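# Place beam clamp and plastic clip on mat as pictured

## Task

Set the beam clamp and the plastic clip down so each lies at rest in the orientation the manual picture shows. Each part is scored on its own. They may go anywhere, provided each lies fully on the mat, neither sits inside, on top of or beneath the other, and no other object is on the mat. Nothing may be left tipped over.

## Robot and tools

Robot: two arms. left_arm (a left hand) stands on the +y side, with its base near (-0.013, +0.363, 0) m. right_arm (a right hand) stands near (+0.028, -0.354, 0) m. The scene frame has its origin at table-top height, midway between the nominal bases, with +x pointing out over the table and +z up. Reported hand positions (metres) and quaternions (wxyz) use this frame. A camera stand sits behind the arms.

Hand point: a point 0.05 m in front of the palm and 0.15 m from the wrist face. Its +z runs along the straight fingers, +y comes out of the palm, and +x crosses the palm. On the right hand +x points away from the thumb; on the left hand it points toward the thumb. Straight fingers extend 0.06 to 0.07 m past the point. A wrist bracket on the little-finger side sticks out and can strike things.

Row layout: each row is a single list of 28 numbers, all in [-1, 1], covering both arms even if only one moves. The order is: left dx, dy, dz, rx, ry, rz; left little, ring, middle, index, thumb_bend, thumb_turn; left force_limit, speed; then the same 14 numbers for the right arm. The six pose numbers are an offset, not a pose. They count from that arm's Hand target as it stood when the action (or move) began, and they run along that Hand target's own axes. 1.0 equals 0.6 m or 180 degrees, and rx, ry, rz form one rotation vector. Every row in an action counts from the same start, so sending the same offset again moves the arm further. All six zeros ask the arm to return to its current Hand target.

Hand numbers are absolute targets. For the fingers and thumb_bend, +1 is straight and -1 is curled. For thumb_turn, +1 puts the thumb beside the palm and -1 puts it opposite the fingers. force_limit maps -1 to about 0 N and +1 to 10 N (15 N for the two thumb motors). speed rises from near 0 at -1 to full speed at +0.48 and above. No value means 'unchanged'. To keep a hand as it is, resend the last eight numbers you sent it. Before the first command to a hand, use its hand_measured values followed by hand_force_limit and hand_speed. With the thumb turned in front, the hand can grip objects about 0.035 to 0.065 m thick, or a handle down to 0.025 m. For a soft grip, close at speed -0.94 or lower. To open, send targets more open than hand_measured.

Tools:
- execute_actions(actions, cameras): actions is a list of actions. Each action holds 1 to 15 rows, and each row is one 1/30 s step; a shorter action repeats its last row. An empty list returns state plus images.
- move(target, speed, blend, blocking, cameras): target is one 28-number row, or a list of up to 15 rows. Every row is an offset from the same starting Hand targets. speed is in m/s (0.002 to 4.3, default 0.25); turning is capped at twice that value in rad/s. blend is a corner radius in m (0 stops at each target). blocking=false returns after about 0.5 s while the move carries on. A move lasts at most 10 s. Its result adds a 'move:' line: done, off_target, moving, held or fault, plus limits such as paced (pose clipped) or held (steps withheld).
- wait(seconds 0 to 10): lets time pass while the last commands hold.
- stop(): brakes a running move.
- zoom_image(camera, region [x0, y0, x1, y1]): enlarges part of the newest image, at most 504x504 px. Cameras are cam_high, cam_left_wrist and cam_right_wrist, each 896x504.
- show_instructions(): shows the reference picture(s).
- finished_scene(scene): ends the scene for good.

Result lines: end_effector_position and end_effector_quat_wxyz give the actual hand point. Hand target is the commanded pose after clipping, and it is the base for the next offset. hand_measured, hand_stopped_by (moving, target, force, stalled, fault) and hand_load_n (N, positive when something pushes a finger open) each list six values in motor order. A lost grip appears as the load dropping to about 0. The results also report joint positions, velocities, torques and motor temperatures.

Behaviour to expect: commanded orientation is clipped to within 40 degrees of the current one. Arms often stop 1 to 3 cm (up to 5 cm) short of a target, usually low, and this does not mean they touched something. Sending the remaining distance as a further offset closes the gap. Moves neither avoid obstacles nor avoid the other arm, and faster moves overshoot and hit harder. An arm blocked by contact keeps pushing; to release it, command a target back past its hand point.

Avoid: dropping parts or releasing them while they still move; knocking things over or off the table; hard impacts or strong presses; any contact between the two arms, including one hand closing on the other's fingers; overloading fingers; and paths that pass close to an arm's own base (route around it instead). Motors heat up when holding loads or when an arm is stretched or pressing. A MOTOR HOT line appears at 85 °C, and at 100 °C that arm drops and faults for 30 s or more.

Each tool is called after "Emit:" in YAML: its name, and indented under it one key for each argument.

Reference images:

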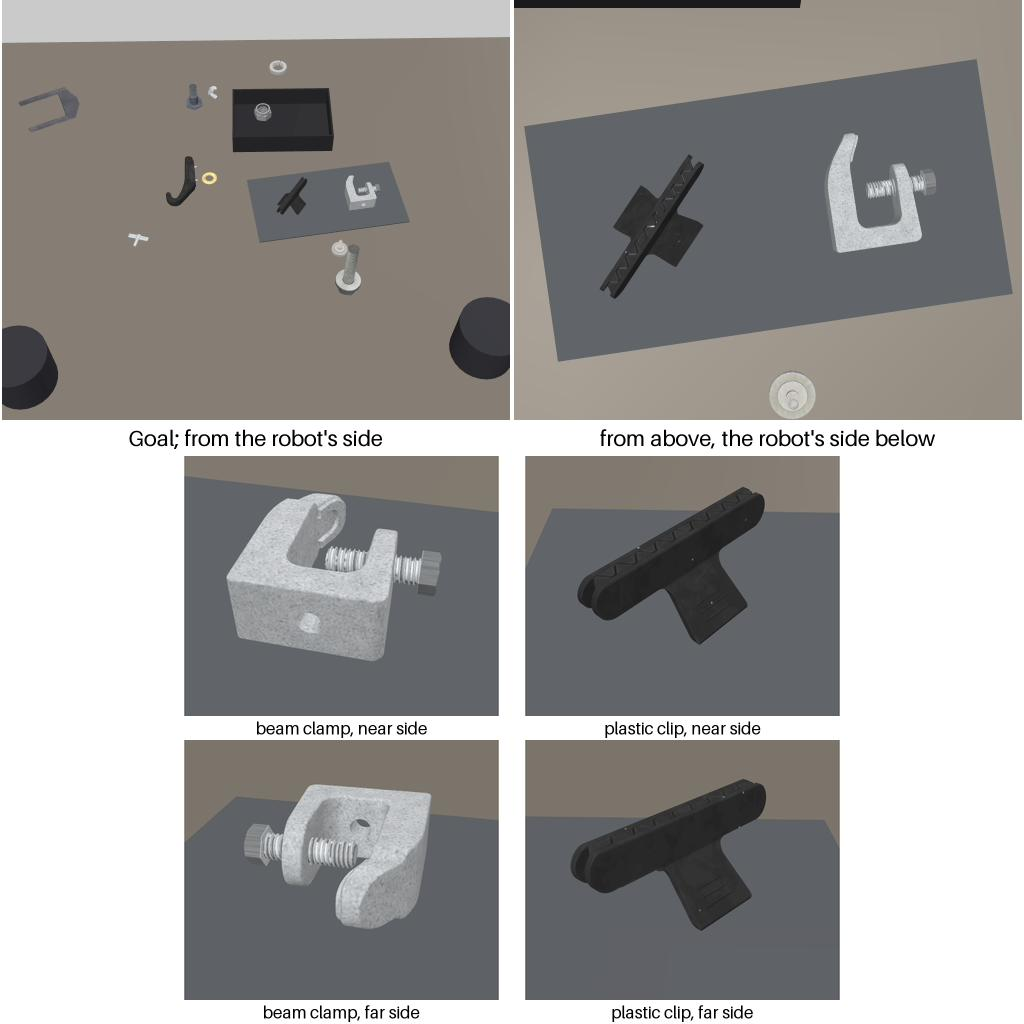

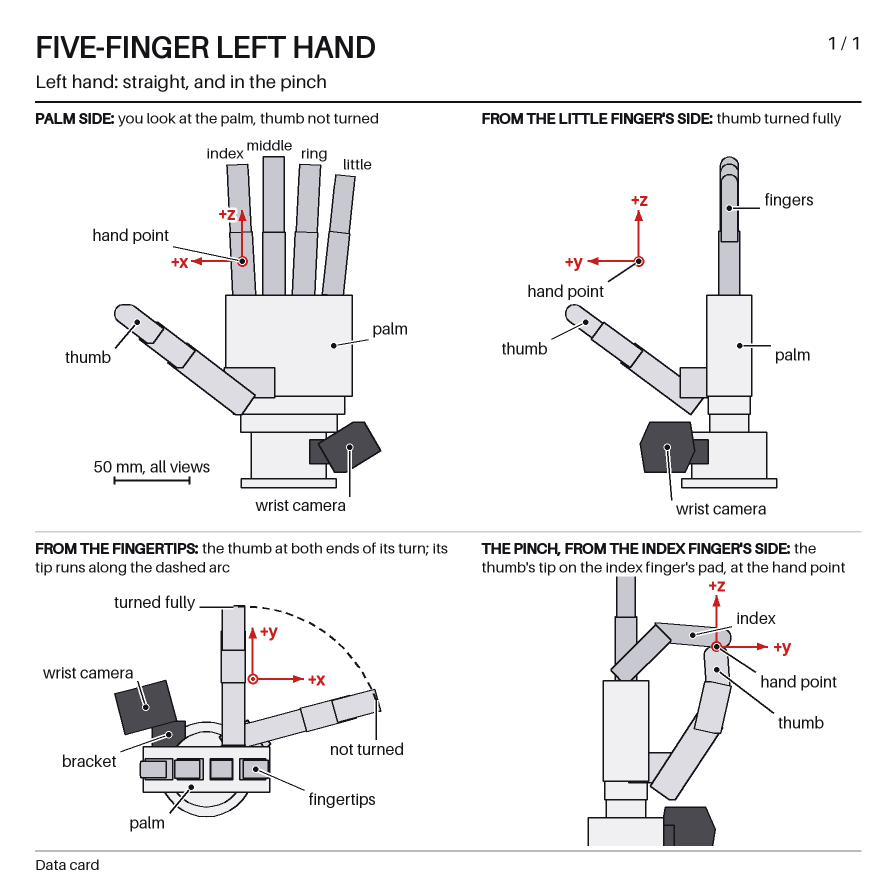

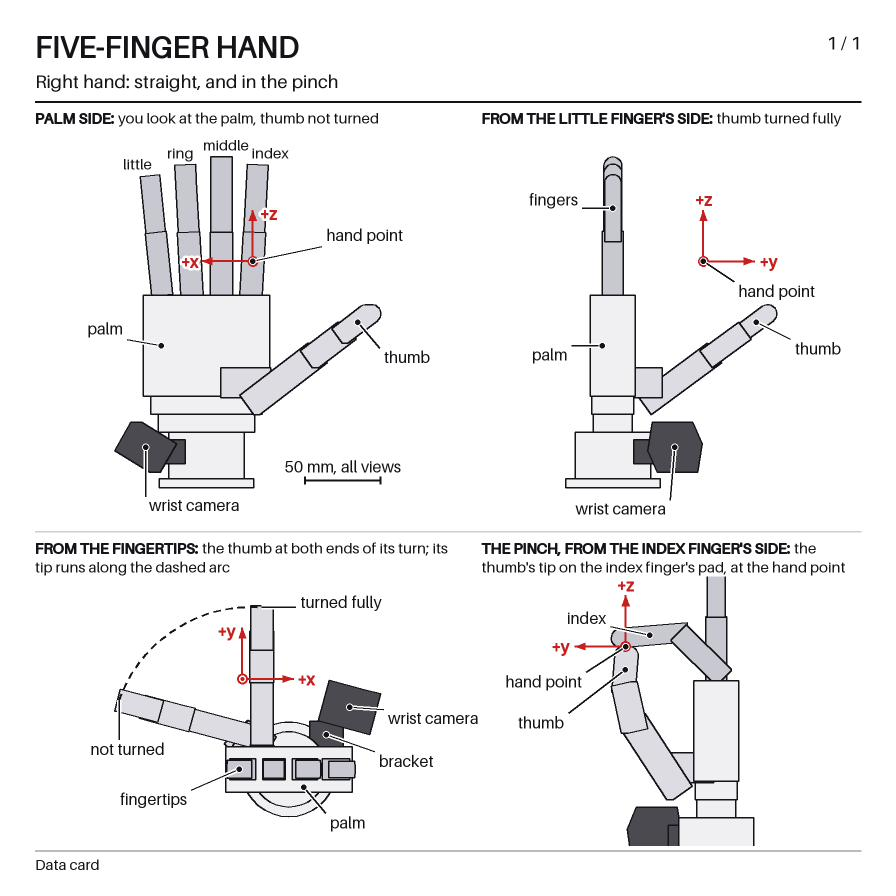

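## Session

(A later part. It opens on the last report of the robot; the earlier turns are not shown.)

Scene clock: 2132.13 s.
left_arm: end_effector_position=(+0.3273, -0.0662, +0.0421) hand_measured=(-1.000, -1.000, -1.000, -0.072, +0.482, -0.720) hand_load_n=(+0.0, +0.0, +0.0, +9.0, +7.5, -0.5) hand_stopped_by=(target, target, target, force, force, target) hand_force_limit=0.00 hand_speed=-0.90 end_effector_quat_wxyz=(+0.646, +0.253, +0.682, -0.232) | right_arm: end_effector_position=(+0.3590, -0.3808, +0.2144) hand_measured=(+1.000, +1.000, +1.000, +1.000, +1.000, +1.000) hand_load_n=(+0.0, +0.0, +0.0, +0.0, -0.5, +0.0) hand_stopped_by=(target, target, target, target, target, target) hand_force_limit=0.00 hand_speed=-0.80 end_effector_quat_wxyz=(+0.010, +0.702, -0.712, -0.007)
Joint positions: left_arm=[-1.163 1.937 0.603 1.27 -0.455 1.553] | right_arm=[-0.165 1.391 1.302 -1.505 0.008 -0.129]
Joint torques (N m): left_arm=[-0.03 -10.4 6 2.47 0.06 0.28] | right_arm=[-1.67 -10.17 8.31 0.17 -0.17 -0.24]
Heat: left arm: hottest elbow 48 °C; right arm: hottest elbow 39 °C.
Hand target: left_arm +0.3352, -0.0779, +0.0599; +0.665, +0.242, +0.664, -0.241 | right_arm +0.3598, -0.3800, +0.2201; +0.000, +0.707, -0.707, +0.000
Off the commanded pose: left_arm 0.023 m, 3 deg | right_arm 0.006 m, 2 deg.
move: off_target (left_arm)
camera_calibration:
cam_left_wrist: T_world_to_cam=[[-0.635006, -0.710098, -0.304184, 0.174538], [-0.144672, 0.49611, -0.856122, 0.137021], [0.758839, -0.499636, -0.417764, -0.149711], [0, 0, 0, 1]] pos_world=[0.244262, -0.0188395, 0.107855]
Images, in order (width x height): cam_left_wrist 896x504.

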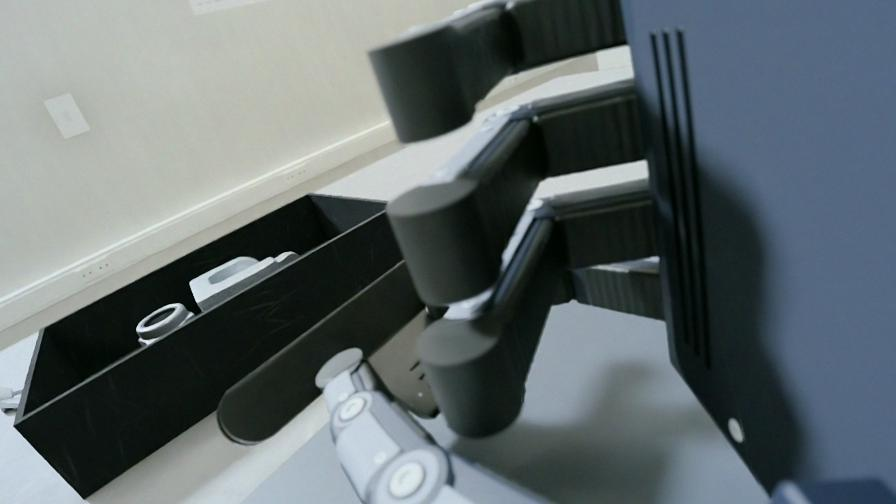

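Emit:
move:
  target: [0.0117,0,0,0,0,0,-1,-1,-1,-0.14,0.46,-0.72,0,-0.9,0,0,0,0,0,0,1,1,1,1,1,1,0,-0.8]
  speed: 0.03
  cameras: ["cam_high","cam_left_wrist"]

Emit:
zoom_image:
  camera: "cam_high"
  region: [380, 80, 480, 200]

Scene clock: 2138.93 s.
left_arm: end_effector_position=(+0.3276, -0.0669, +0.0358) hand_measured=(-1.000, -1.000, -1.000, -0.072, +0.482, -0.720) hand_load_n=(+0.0, +0.0, +0.0, +9.0, +7.5, -0.5) hand_stopped_by=(target, target, target, force, force, target) hand_force_limit=0.00 hand_speed=-0.90 end_effector_quat_wxyz=(+0.646, +0.253, +0.681, -0.232) | right_arm: end_effector_position=(+0.3590, -0.3808, +0.2144) hand_measured=(+1.000, +1.000, +1.000, +1.000, +1.000, +1.000) hand_load_n=(+0.0, +0.0, +0.0, +0.0, -0.5, +0.0) hand_stopped_by=(target, target, target, target, target, target) hand_force_limit=0.00 hand_speed=-0.80 end_effector_quat_wxyz=(+0.010, +0.702, -0.712, -0.007)
Joint positions: left_arm=[-1.163 1.962 0.607 1.292 -0.455 1.553] | right_arm=[-0.165 1.391 1.302 -1.505 0.008 -0.129]
Joint torques (N m): left_arm=[0.67 -10.05 5.61 2.5 0.11 0.25] | right_arm=[-1.61 -10.11 8.25 0.16 -0.17 -0.25]
Heat: left arm: hottest elbow 48 °C; right arm: hottest elbow 39 °C.
Hand target: left_arm +0.3352, -0.0779, +0.0529; +0.665, +0.242, +0.664, -0.241 | right_arm +0.3598, -0.3800, +0.2201; +0.000, +0.707, -0.707, +0.000
Off the commanded pose: left_arm 0.022 m, 3 deg | right_arm 0.006 m, 2 deg.
move: off_target (left_arm)
camera_calibration:
cam_left_wrist: T_world_to_cam=[[-0.634812, -0.710537, -0.303564, 0.172277], [-0.144195, 0.494919, -0.856892, 0.131686], [0.759093, -0.500193, -0.416636, -0.153091], [0, 0, 0, 1]] pos_world=[0.244562, -0.0193396, 0.101355]
Images, in order (width x height): cam_high 896x504, cam_left_wrist 896x504.

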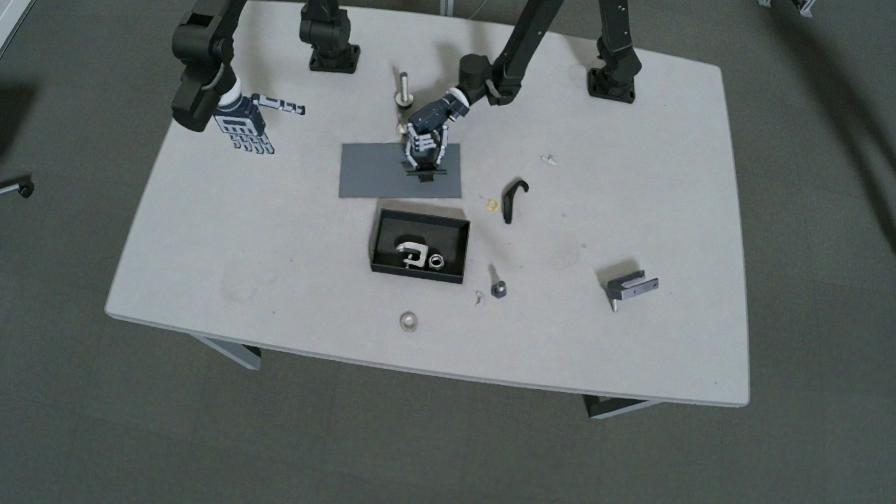

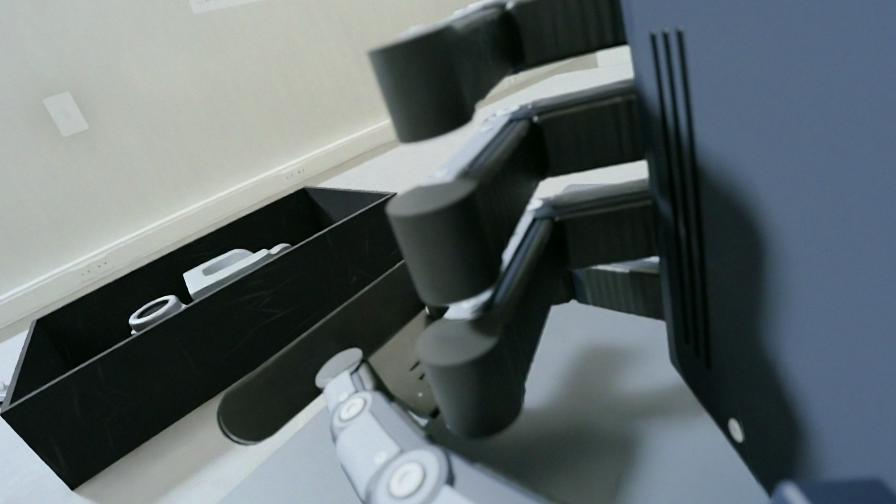

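Scaled by 4.200 from the camera's 896x504 image, which has a finer 1280x720 frame.

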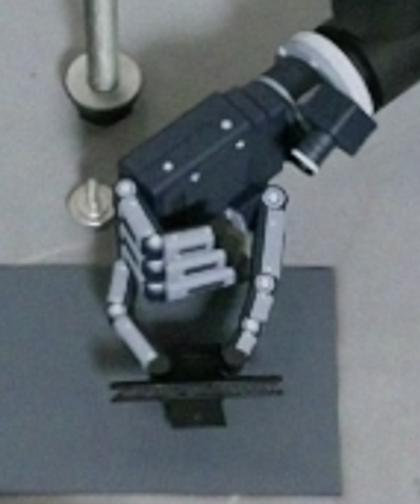

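Emit:
move:
  target: [0.01,0,0,0,0,0,-1,-1,-1,-0.14,0.46,-0.72,0,-0.9,0,0,0,0,0,0,1,1,1,1,1,1,0,-0.8]
  speed: 0.03
  cameras: ["cam_left_wrist"]

Scene clock: 2144.97 s.
left_arm: end_effector_position=(+0.3276, -0.0668, +0.0295) hand_measured=(-1.000, -1.000, -1.000, -0.072, +0.482, -0.720) hand_load_n=(+0.0, +0.0, +0.0, +8.5, +7.5, -0.5) hand_stopped_by=(target, target, target, force, force, target) hand_force_limit=0.00 hand_speed=-0.90 end_effector_quat_wxyz=(+0.646, +0.253, +0.682, -0.231) | right_arm: end_effector_position=(+0.3590, -0.3808, +0.2144) hand_measured=(+1.000, +1.000, +1.000, +1.000, +1.000, +1.000) hand_load_n=(+0.0, +0.0, -0.5, +0.0, +0.0, +0.0) hand_stopped_by=(target, target, target, target, target, target) hand_force_limit=0.00 hand_speed=-0.80 end_effector_quat_wxyz=(+0.010, +0.702, -0.712, -0.007)
Joint positions: left_arm=[-1.163 1.983 0.61 1.308 -0.455 1.555] | right_arm=[-0.165 1.391 1.302 -1.505 0.008 -0.129]
Joint torques (N m): left_arm=[0.21 -9.99 5.45 2.63 0.08 0.22] | right_arm=[-1.67 -10.11 8.28 0.16 -0.18 -0.24]
Heat: left arm: hottest elbow 47 °C; right arm: hottest elbow 39 °C.
Hand target: left_arm +0.3353, -0.0779, +0.0469; +0.665, +0.242, +0.664, -0.241 | right_arm +0.3598, -0.3800, +0.2201; +0.000, +0.707, -0.707, +0.000
Off the commanded pose: left_arm 0.022 m, 3 deg | right_arm 0.006 m, 2 deg.
move: off_target (left_arm)
camera_calibration:
cam_left_wrist: T_world_to_cam=[[-0.634791, -0.709673, -0.305622, 0.170562], [-0.143811, 0.497133, -0.855673, 0.126342], [0.759183, -0.499222, -0.417634, -0.15559], [0, 0, 0, 1]] pos_world=[0.244562, -0.0194394, 0.0952547]
Images, in order (width x height): cam_left_wrist 896x504.

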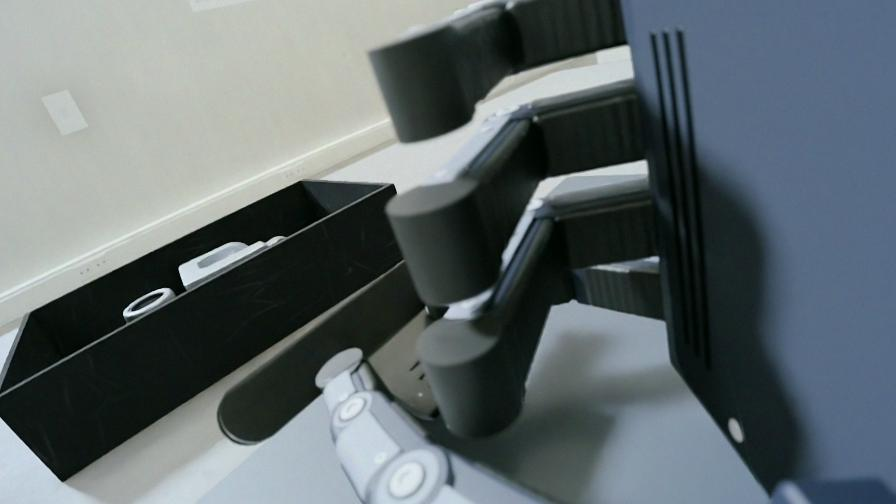

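Emit:
move:
  target: [0.0083,0,0,0,0,0,-1,-1,-1,-0.14,0.46,-0.72,0,-0.9,0,0,0,0,0,0,1,1,1,1,1,1,0,-0.8]
  speed: 0.03
  cameras: ["cam_left_wrist"]

Emit:
zoom_image:
  camera: "cam_left_wrist"
  region: [180, 240, 560, 500]

Scene clock: 2153.20 s.
left_arm: end_effector_position=(+0.3282, -0.0679, +0.0278) hand_measured=(-1.000, -1.000, -1.000, -0.072, +0.482, -0.720) hand_load_n=(+0.0, +0.0, +0.0, +9.0, +7.5, -1.0) hand_stopped_by=(target, target, target, force, force, target) hand_force_limit=0.00 hand_speed=-0.90 end_effector_quat_wxyz=(+0.648, +0.253, +0.679, -0.232) | right_arm: end_effector_position=(+0.3590, -0.3808, +0.2144) hand_measured=(+1.000, +1.000, +1.000, +1.000, +1.000, +1.000) hand_load_n=(+0.0, +0.0, +0.0, +0.0, -0.5, +0.0) hand_stopped_by=(target, target, target, target, target, target) hand_force_limit=0.00 hand_speed=-0.80 end_effector_quat_wxyz=(+0.010, +0.702, -0.712, -0.007)
Joint positions: left_arm=[-1.163 1.997 0.615 1.325 -0.455 1.558] | right_arm=[-0.165 1.391 1.302 -1.505 0.008 -0.129]
Joint torques (N m): left_arm=[0.21 -10.4 5.23 2.32 0.07 0.23] | right_arm=[-1.55 -10.11 8.28 0.16 -0.17 -0.23]
Heat: left arm: hottest elbow 47 °C; right arm: hottest elbow 39 °C.
Hand target: left_arm +0.3353, -0.0779, +0.0419; +0.665, +0.242, +0.664, -0.241 | right_arm +0.3598, -0.3800, +0.2201; +0.000, +0.707, -0.707, +0.000
Off the commanded pose: left_arm 0.019 m, 3 deg | right_arm 0.006 m, 2 deg.
move: off_target (left_arm)
camera_calibration:
cam_left_wrist: T_world_to_cam=[[-0.633335, -0.710996, -0.305568, 0.168968], [-0.139334, 0.493164, -0.858706, 0.123731], [0.761231, -0.501273, -0.411404, -0.158308], [0, 0, 0, 1]] pos_world=[0.244762, -0.0202395, 0.0927516]
Images, in order (width x height): cam_left_wrist 896x504.

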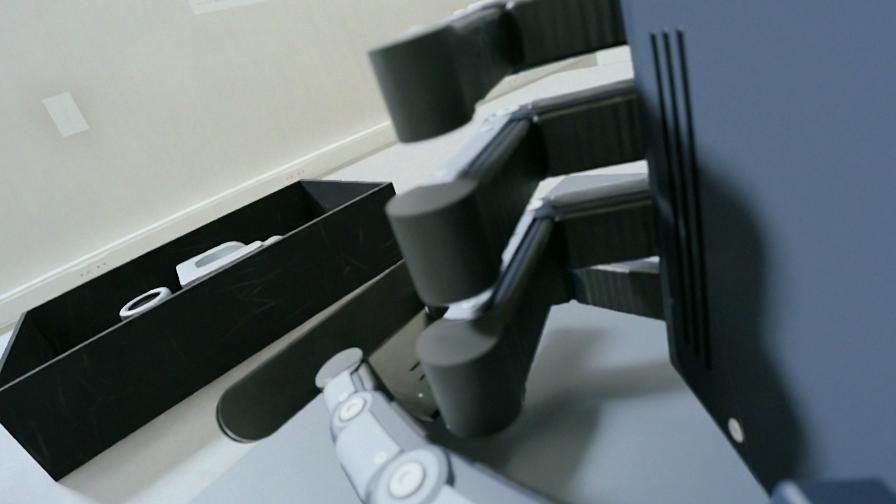

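Scaled by 1.326 from the camera's 896x504 image, which has a finer 1280x720 frame.

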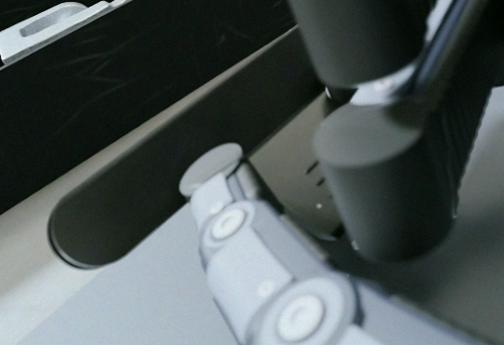

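Emit:
move:
  target: [0.0083,0,0,0,0,0,-1,-1,-1,-0.14,0.46,-0.72,0,-0.9,0,0,0,0,0,0,1,1,1,1,1,1,0,-0.8]
  speed: 0.03
  cameras: ["cam_left_wrist","cam_high"]

Emit:
zoom_image:
  camera: "cam_left_wrist"
  region: [180, 240, 560, 500]

Emit:
zoom_image:
  camera: "cam_high"
  region: [380, 90, 480, 200]

Scene clock: 2163.13 s.
left_arm: end_effector_position=(+0.3292, -0.0693, +0.0265) hand_measured=(-1.000, -1.000, -1.000, -0.072, +0.482, -0.720) hand_load_n=(+0.0, +0.0, +0.0, +9.0, +7.0, -1.0) hand_stopped_by=(target, target, target, force, force, target) hand_force_limit=0.00 hand_speed=-0.90 end_effector_quat_wxyz=(+0.652, +0.254, +0.676, -0.231) | right_arm: end_effector_position=(+0.3590, -0.3808, +0.2144) hand_measured=(+1.000, +1.000, +1.000, +1.000, +1.000, +1.000) hand_load_n=(+0.0, +0.0, +0.0, +0.0, -0.5, +0.0) hand_stopped_by=(target, target, target, target, target, target) hand_force_limit=0.00 hand_speed=-0.80 end_effector_quat_wxyz=(+0.010, +0.702, -0.712, -0.007)
Joint positions: left_arm=[-1.163 2.012 0.621 1.344 -0.455 1.57] | right_arm=[-0.165 1.391 1.302 -1.505 0.008 -0.129]
Joint torques (N m): left_arm=[-0.09 -10.52 5.04 2.29 0.04 0.17] | right_arm=[-1.61 -10.11 8.28 0.17 -0.16 -0.24]
Heat: left arm: hottest elbow 47 °C; right arm: hottest elbow 39 °C.
Hand target: left_arm +0.3353, -0.0779, +0.0369; +0.665, +0.242, +0.664, -0.241 | right_arm +0.3598, -0.3800, +0.2201; +0.000, +0.707, -0.707, +0.000
Off the commanded pose: left_arm 0.015 m, 3 deg | right_arm 0.006 m, 2 deg.
move: off_target (left_arm)
camera_calibration:
cam_left_wrist: T_world_to_cam=[[-0.630126, -0.710355, -0.313588, 0.167443], [-0.129101, 0.494073, -0.859782, 0.120179], [0.765686, -0.501286, -0.403036, -0.161996], [0, 0, 0, 1]] pos_world=[0.245063, -0.0216392, 0.0905455]
Images, in order (width x height): cam_high 896x504, cam_left_wrist 896x504.

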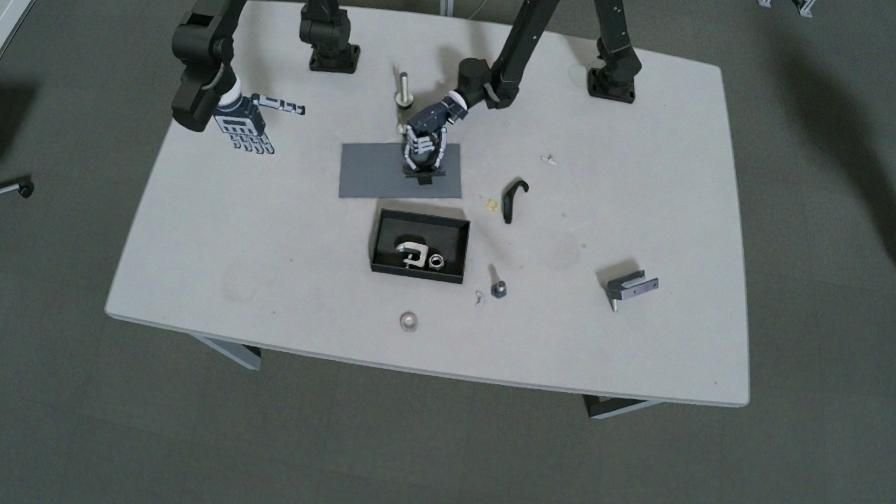

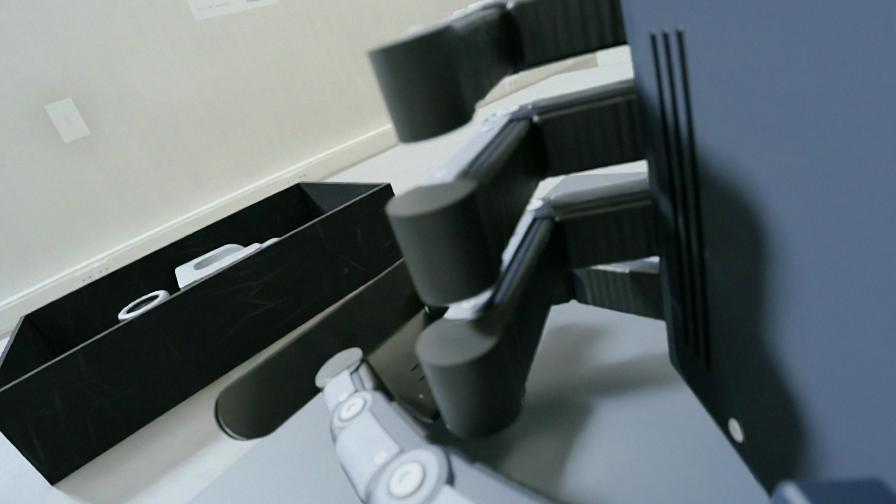

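Scaled by 1.326 from the camera's 896x504 image, which has a finer 1280x720 frame.

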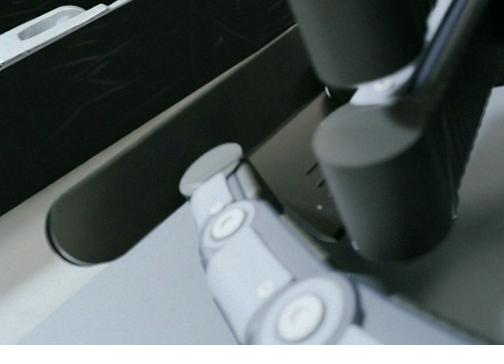

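Scaled by 4.582 from the camera's 896x504 image, which has a finer 1280x720 frame.

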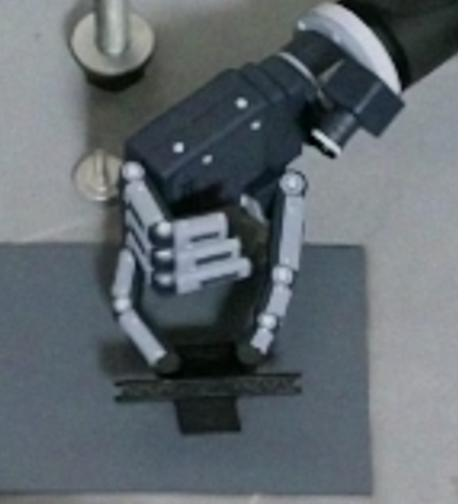

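Emit:
move:
  target: [0.005,-0.0214,-0.0255,0,0,0,-1,-1,-1,-0.14,0.46,-0.72,0,-0.9,0,0,0,0,0,0,1,1,1,1,1,1,0,-0.8]
  speed: 0.03
  cameras: ["cam_left_wrist","cam_high"]

Emit:
zoom_image:
  camera: "cam_high"
  region: [380, 90, 480, 200]

Scene clock: 2200.33 s.
left_arm: end_effector_position=(+0.3175, -0.0735, +0.0274) hand_measured=(-1.000, -1.000, -1.000, -0.072, +0.482, -0.720) hand_load_n=(+0.0, +0.0, +0.0, +9.0, +7.5, -1.0) hand_stopped_by=(target, target, target, force, force, target) hand_force_limit=0.00 hand_speed=-0.90 end_effector_quat_wxyz=(+0.656, +0.249, +0.673, -0.233) | right_arm: end_effector_position=(+0.3590, -0.3808, +0.2144) hand_measured=(+1.000, +1.000, +1.000, +1.000, +1.000, +1.000) hand_load_n=(+0.0, +0.0, +0.0, +0.0, +0.0, +0.0) hand_stopped_by=(target, target, target, target, target, target) hand_force_limit=0.00 hand_speed=-0.80 end_effector_quat_wxyz=(+0.010, +0.702, -0.712, -0.007)
Joint positions: left_arm=[-1.196 2.02 0.621 1.365 -0.493 1.568] | right_arm=[-0.165 1.391 1.302 -1.505 0.008 -0.129]
Joint torques (N m): left_arm=[-0.91 -10.46 3.51 2.39 -0.25 0.18] | right_arm=[-1.67 -10.23 8.27 0.16 -0.17 -0.24]
Motor temperatures (°C): left_arm=[26 37 45 28 29 26] | right_arm=[27 30 39 29 27 26]
Heat: left arm: hottest elbow 45 °C; right arm: hottest elbow 39 °C.
Hand target: left_arm +0.3153, -0.0779, +0.0339; +0.665, +0.242, +0.664, -0.241 | right_arm +0.3598, -0.3800, +0.2201; +0.000, +0.707, -0.707, +0.000
Off the commanded pose: left_arm 0.008 m, 2 deg | right_arm 0.006 m, 2 deg.
move: done
camera_calibration:
cam_left_wrist: T_world_to_cam=[[-0.625052, -0.717387, -0.307678, 0.155033], [-0.126339, 0.481943, -0.867046, 0.119999], [0.770292, -0.503077, -0.391873, -0.156693], [0, 0, 0, 1]] pos_world=[0.232763, -0.0254424, 0.0903416]
Images, in order (width x height): cam_high 896x504, cam_left_wrist 896x504.

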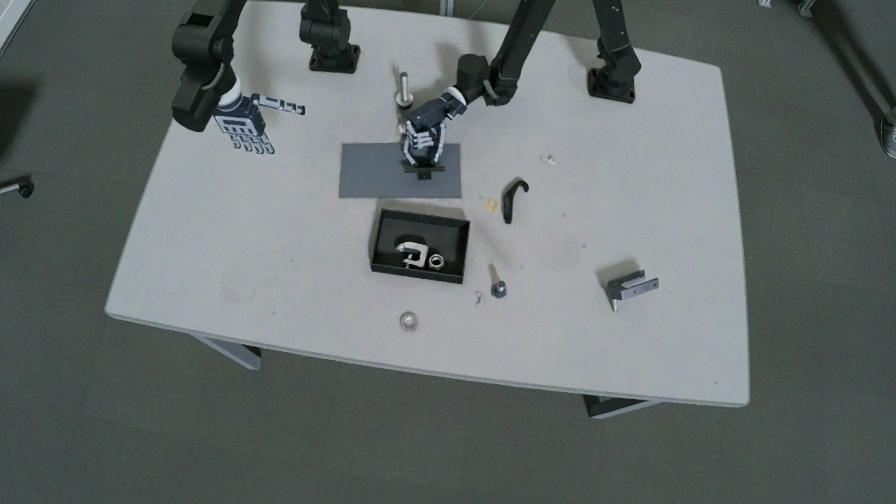

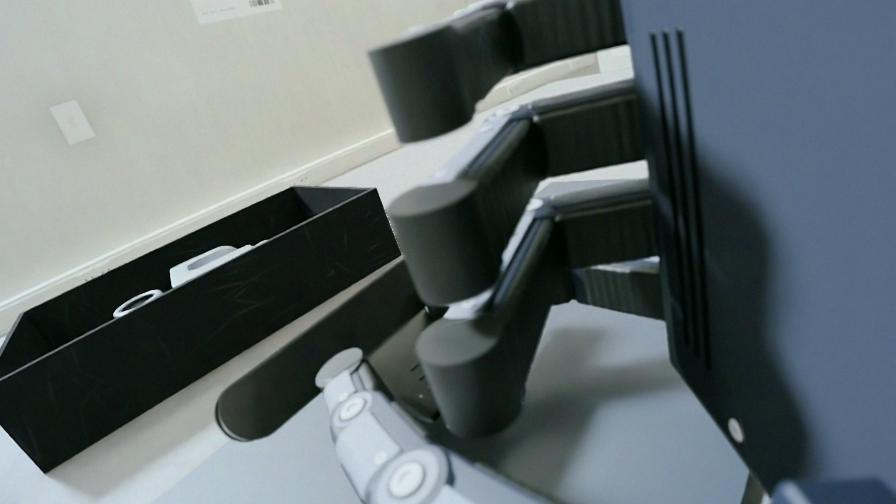

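Scaled by 4.582 from the camera's 896x504 image, which has a finer 1280x720 frame.

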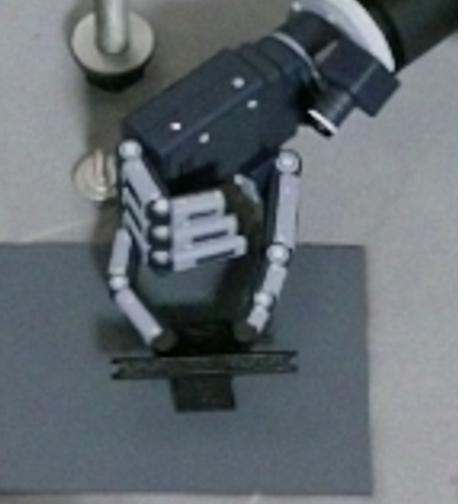

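Emit:
move:
  target:
    - [0.012,0,0,0,0,0,-1,-1,-1,-0.14,0.46,-0.72,0,-0.9,0,0,0,0,0,0,1,1,1,1,1,1,0,-0.8]
    - [0.012,0,0,0,0,0,-1,-1,-1,-0.058,0.46,-0.72,0,-0.9,0,0,0,0,0,0,1,1,1,1,1,1,0,-0.8]
  speed: 0.03
  cameras: ["cam_left_wrist","cam_high"]

Emit:
zoom_image:
  camera: "cam_high"
  region: [380, 90, 480, 200]

Scene clock: 2226.77 s.
left_arm: end_effector_position=(+0.3137, -0.0747, +0.0220) hand_measured=(-1.000, -1.000, -1.000, -0.058, +0.482, -0.720) hand_load_n=(+0.0, +0.0, +0.0, +4.5, +3.5, -1.0) hand_stopped_by=(target, target, target, target, force, target) hand_force_limit=0.00 hand_speed=-0.90 end_effector_quat_wxyz=(+0.657, +0.252, +0.670, -0.235) | right_arm: end_effector_position=(+0.3590, -0.3808, +0.2144) hand_measured=(+1.000, +1.000, +1.000, +1.000, +1.000, +1.000) hand_load_n=(+0.0, +0.0, +0.0, +0.0, +0.0, +0.0) hand_stopped_by=(target, target, target, target, target, target) hand_force_limit=0.00 hand_speed=-0.80 end_effector_quat_wxyz=(+0.010, +0.702, -0.712, -0.007)
Joint positions: left_arm=[-1.204 2.043 0.621 1.393 -0.493 1.573] | right_arm=[-0.165 1.391 1.302 -1.505 0.008 -0.129]
Joint torques (N m): left_arm=[-0.15 -10.81 3.67 1.96 -0.27 0.16] | right_arm=[-1.67 -10.05 8.29 0.16 -0.17 -0.24]
Heat: left arm: hottest elbow 44 °C; right arm: hottest elbow 39 °C.
Hand target: left_arm +0.3153, -0.0779, +0.0267; +0.665, +0.242, +0.664, -0.241 | right_arm +0.3598, -0.3800, +0.2201; +0.000, +0.707, -0.707, +0.000
Off the commanded pose: left_arm 0.006 m, 2 deg | right_arm 0.006 m, 2 deg.
move: done
camera_calibration:
cam_left_wrist: T_world_to_cam=[[-0.629182, -0.712736, -0.31006, 0.151919], [-0.118591, 0.482274, -0.867956, 0.113002], [0.768157, -0.509332, -0.387962, -0.156319], [0, 0, 0, 1]] pos_world=[0.229064, -0.0258383, 0.0845391]
Images, in order (width x height): cam_high 896x504, cam_left_wrist 896x504.

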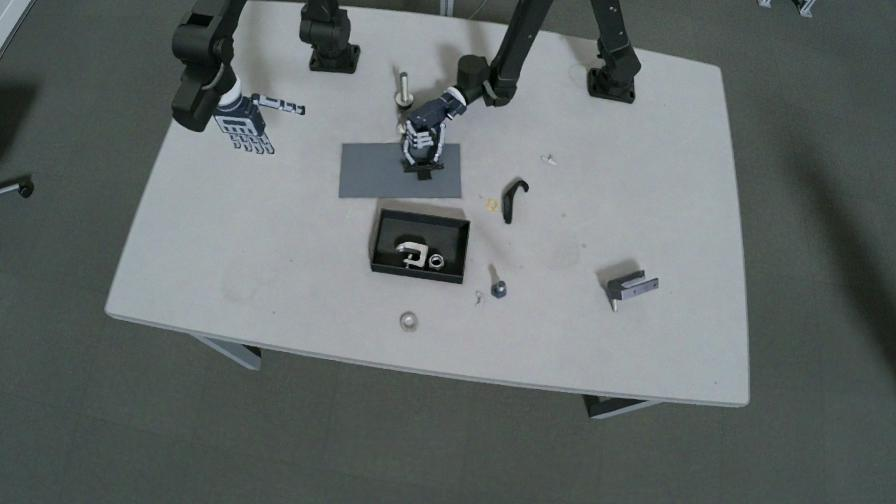

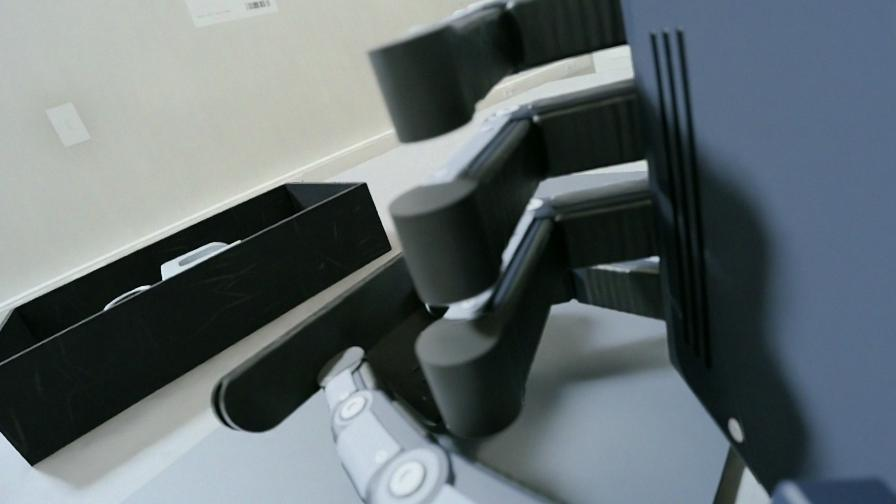

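Scaled by 4.582 from the camera's 896x504 image, which has a finer 1280x720 frame.

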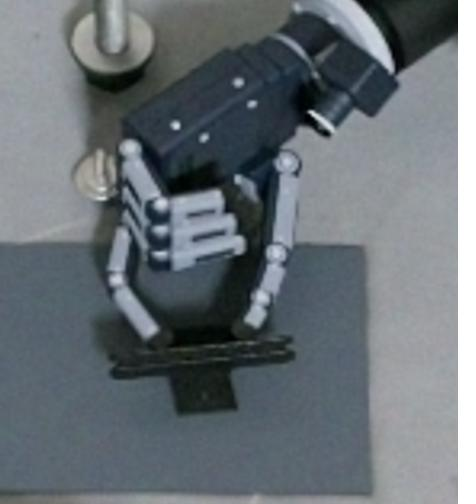

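Emit:
move:
  target: [0,0,0,0,0,0,-1,-1,-1,0.1,0.6,-0.72,0,-0.8,0,0,0,0,0,0,1,1,1,1,1,1,0,-0.8]
  speed: 0.03
  cameras: ["cam_left_wrist","cam_high"]

Emit:
zoom_image:
  camera: "cam_high"
  region: [380, 90, 480, 200]

Scene clock: 2236.93 s.
left_arm: end_effector_position=(+0.3133, -0.0742, +0.0184) hand_measured=(-1.000, -1.000, -1.000, +0.100, +0.600, -0.720) hand_load_n=(+0.0, +0.0, +0.0, +0.0, +0.0, +0.0) hand_stopped_by=(target, target, target, target, target, target) hand_force_limit=0.00 hand_speed=-0.80 end_effector_quat_wxyz=(+0.655, +0.251, +0.673, -0.236) | right_arm: end_effector_position=(+0.3590, -0.3808, +0.2144) hand_measured=(+1.000, +1.000, +1.000, +1.000, +1.000, +1.000) hand_load_n=(-0.5, +0.0, +0.0, +0.0, +0.0, +0.0) hand_stopped_by=(target, target, target, target, target, target) hand_force_limit=0.00 hand_speed=-0.80 end_effector_quat_wxyz=(+0.010, +0.702, -0.712, -0.007)
Joint positions: left_arm=[-1.204 2.049 0.621 1.393 -0.493 1.565] | right_arm=[-0.165 1.391 1.302 -1.505 0.008 -0.129]
Joint torques (N m): left_arm=[-0.73 -10.75 3.6 2.11 -0.26 0.16] | right_arm=[-1.67 -10.11 8.27 0.14 -0.16 -0.24]
Heat: left arm: hottest elbow 43 °C; right arm: hottest elbow 39 °C.
Hand target: left_arm +0.3153, -0.0779, +0.0267; +0.665, +0.242, +0.664, -0.241 | right_arm +0.3598, -0.3800, +0.2201; +0.000, +0.707, -0.707, +0.000
Off the commanded pose: left_arm 0.009 m, 2 deg | right_arm 0.006 m, 2 deg.
move: done
camera_calibration:
cam_left_wrist: T_world_to_cam=[[-0.631248, -0.712919, -0.305405, 0.151427], [-0.124944, 0.482109, -0.867156, 0.111607], [0.765451, -0.509232, -0.393405, -0.156288], [0, 0, 0, 1]] pos_world=[0.229163, -0.0254384, 0.0815429]
Images, in order (width x height): cam_high 896x504, cam_left_wrist 896x504.

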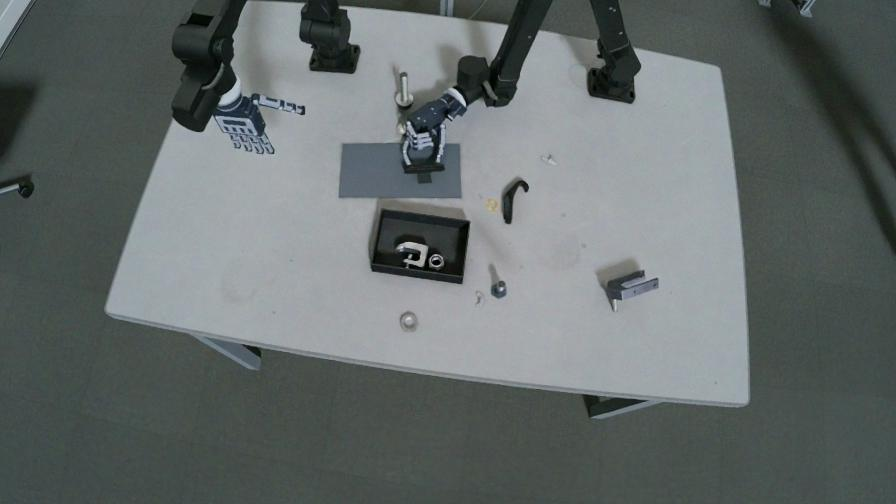

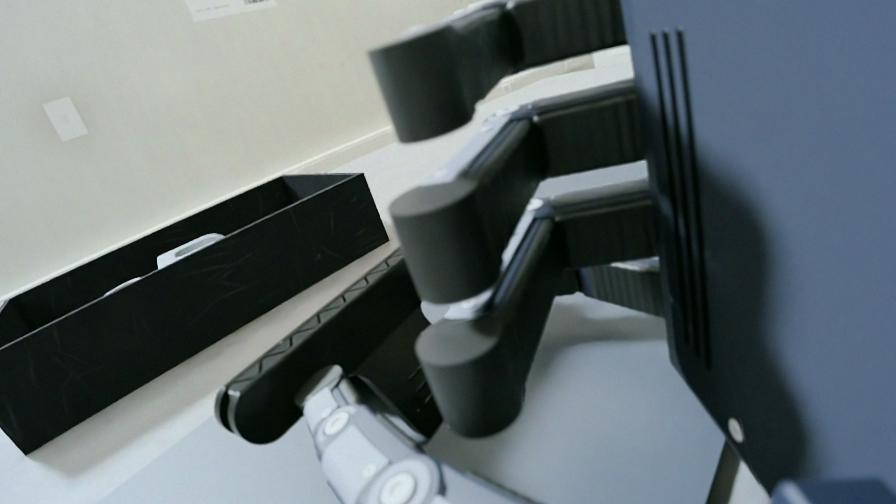

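Scaled by 4.582 from the camera's 896x504 image, which has a finer 1280x720 frame.

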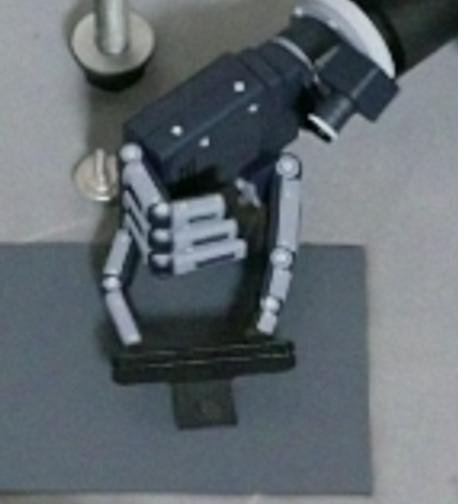

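Emit:
move:
  target:
    - [0,0,0,0,0,0,-1,-1,-1,0.6,1,-0.72,0,-0.6,0,0,0,0,0,0,1,1,1,1,1,1,0,-0.8]
    - [0,0.0102,-0.0085,0,0,0,-1,-1,-1,0.6,1,-0.72,0,-0.6,0,0,0,0,0,0,1,1,1,1,1,1,0,-0.8]
  speed: 0.03
  cameras: ["cam_left_wrist","cam_high"]

Emit:
zoom_image:
  camera: "cam_high"
  region: [380, 90, 480, 200]

Scene clock: 2271.43 s.
left_arm: end_effector_position=(+0.3116, -0.0697, +0.0168) hand_measured=(-1.000, -1.000, -1.000, +0.600, +1.000, -0.720) hand_load_n=(+0.0, +0.0, +0.0, +0.0, +0.0, +0.5) hand_stopped_by=(target, target, target, target, target, target) hand_force_limit=0.00 hand_speed=-0.60 end_effector_quat_wxyz=(+0.654, +0.252, +0.674, -0.235) | right_arm: end_effector_position=(+0.3590, -0.3808, +0.2144) hand_measured=(+1.000, +1.000, +1.000, +1.000, +1.000, +1.000) hand_load_n=(+0.0, +0.0, +0.0, +0.0, -0.5, +0.0) hand_stopped_by=(target, target, target, target, target, target) hand_force_limit=0.00 hand_speed=-0.80 end_effector_quat_wxyz=(+0.010, +0.702, -0.712, -0.007)
Joint positions: left_arm=[-1.204 2.049 0.609 1.4 -0.493 1.565] | right_arm=[-0.165 1.391 1.302 -1.505 0.008 -0.129]
Joint torques (N m): left_arm=[-0.44 -11.16 2.88 2.41 0.07 0.17] | right_arm=[-1.73 -10.11 8.28 0.17 -0.17 -0.23]
Heat: left arm: hottest elbow 42 °C; right arm: hottest elbow 39 °C.
Hand target: left_arm +0.3153, -0.0699, +0.0267; +0.665, +0.242, +0.664, -0.241 | right_arm +0.3598, -0.3800, +0.2201; +0.000, +0.707, -0.707, +0.000
Off the commanded pose: left_arm 0.011 m, 2 deg | right_arm 0.006 m, 2 deg.
move: off_target (left_arm)
camera_calibration:
cam_left_wrist: T_world_to_cam=[[-0.631779, -0.71161, -0.307355, 0.153257], [-0.126374, 0.485762, -0.864907, 0.108466], [0.764778, -0.507589, -0.396823, -0.152896], [0, 0, 0, 1]] pos_world=[0.227463, -0.0212381, 0.0802441]
Images, in order (width x height): cam_high 896x504, cam_left_wrist 896x504.

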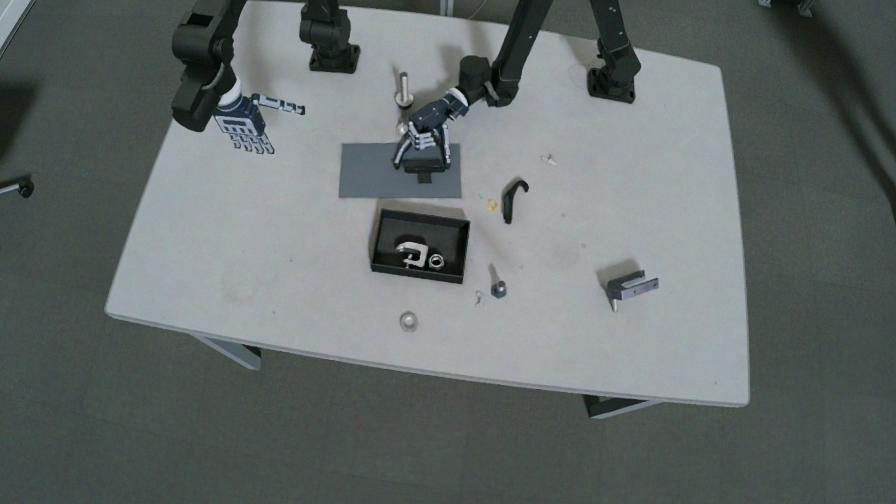

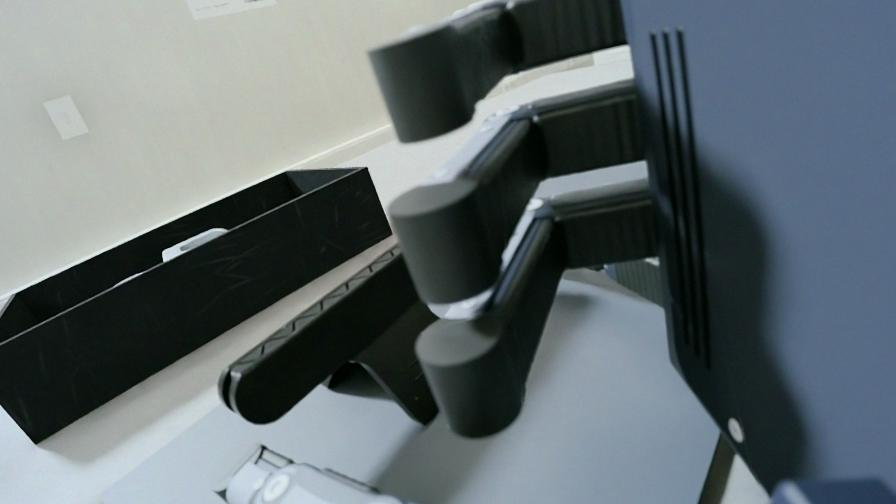

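Scaled by 4.582 from the camera's 896x504 image, which has a finer 1280x720 frame.

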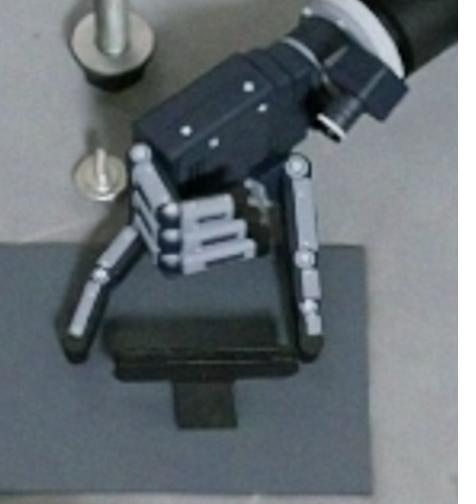

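Emit:
move:
  target: [0,0.0102,-0.0085,0,0,0,-1,-1,-1,0.6,1,-0.72,0,-0.6,0,0,0,0,0,0,1,1,1,1,1,1,0,-0.8]
  speed: 0.03
  cameras: ["cam_left_wrist","cam_high"]

Emit:
zoom_image:
  camera: "cam_high"
  region: [380, 90, 480, 200]

Scene clock: 2282.30 s.
left_arm: end_effector_position=(+0.3101, -0.0616, +0.0152) hand_measured=(-1.000, -1.000, -1.000, +0.600, +1.000, -0.720) hand_load_n=(+0.0, +0.0, +0.0, +0.0, +0.0, +0.5) hand_stopped_by=(target, target, target, target, target, target) hand_force_limit=0.00 hand_speed=-0.60 end_effector_quat_wxyz=(+0.653, +0.252, +0.675, -0.233) | right_arm: end_effector_position=(+0.3590, -0.3808, +0.2144) hand_measured=(+1.000, +1.000, +1.000, +1.000, +1.000, +1.000) hand_load_n=(+0.0, +0.0, +0.0, +0.0, +0.0, +0.0) hand_stopped_by=(target, target, target, target, target, target) hand_force_limit=0.00 hand_speed=-0.80 end_effector_quat_wxyz=(+0.010, +0.702, -0.712, -0.007)
Joint positions: left_arm=[-1.201 2.049 0.589 1.417 -0.493 1.565] | right_arm=[-0.165 1.391 1.302 -1.505 0.008 -0.129]
Joint torques (N m): left_arm=[0.56 -11.11 2.69 2.61 0.11 0.13] | right_arm=[-1.55 -10.23 8.29 0.16 -0.17 -0.24]
Heat: left arm: hottest elbow 42 °C; right arm: hottest elbow 39 °C.
Hand target: left_arm +0.3154, -0.0619, +0.0267; +0.665, +0.242, +0.664, -0.241 | right_arm +0.3598, -0.3800, +0.2201; +0.000, +0.707, -0.707, +0.000
Off the commanded pose: left_arm 0.013 m, 2 deg | right_arm 0.006 m, 2 deg.
move: off_target (left_arm)
camera_calibration:
cam_left_wrist: T_world_to_cam=[[-0.629951, -0.712615, -0.308774, 0.157073], [-0.128771, 0.487916, -0.86334, 0.10386], [0.765885, -0.504101, -0.399127, -0.148378], [0, 0, 0, 1]] pos_world=[0.225963, -0.0135396, 0.0789448]
Images, in order (width x height): cam_high 896x504, cam_left_wrist 896x504.

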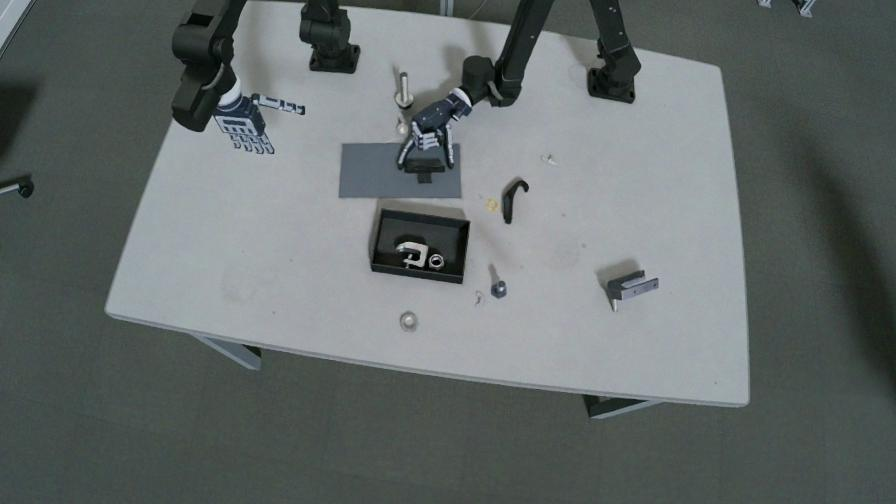

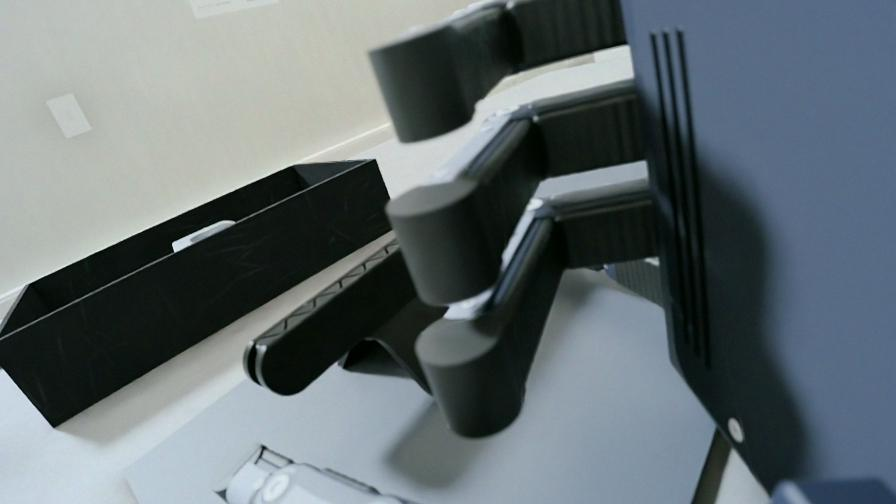

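Scaled by 4.582 from the camera's 896x504 image, which has a finer 1280x720 frame.

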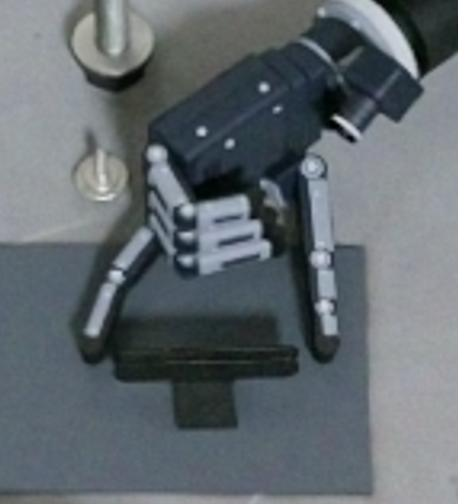

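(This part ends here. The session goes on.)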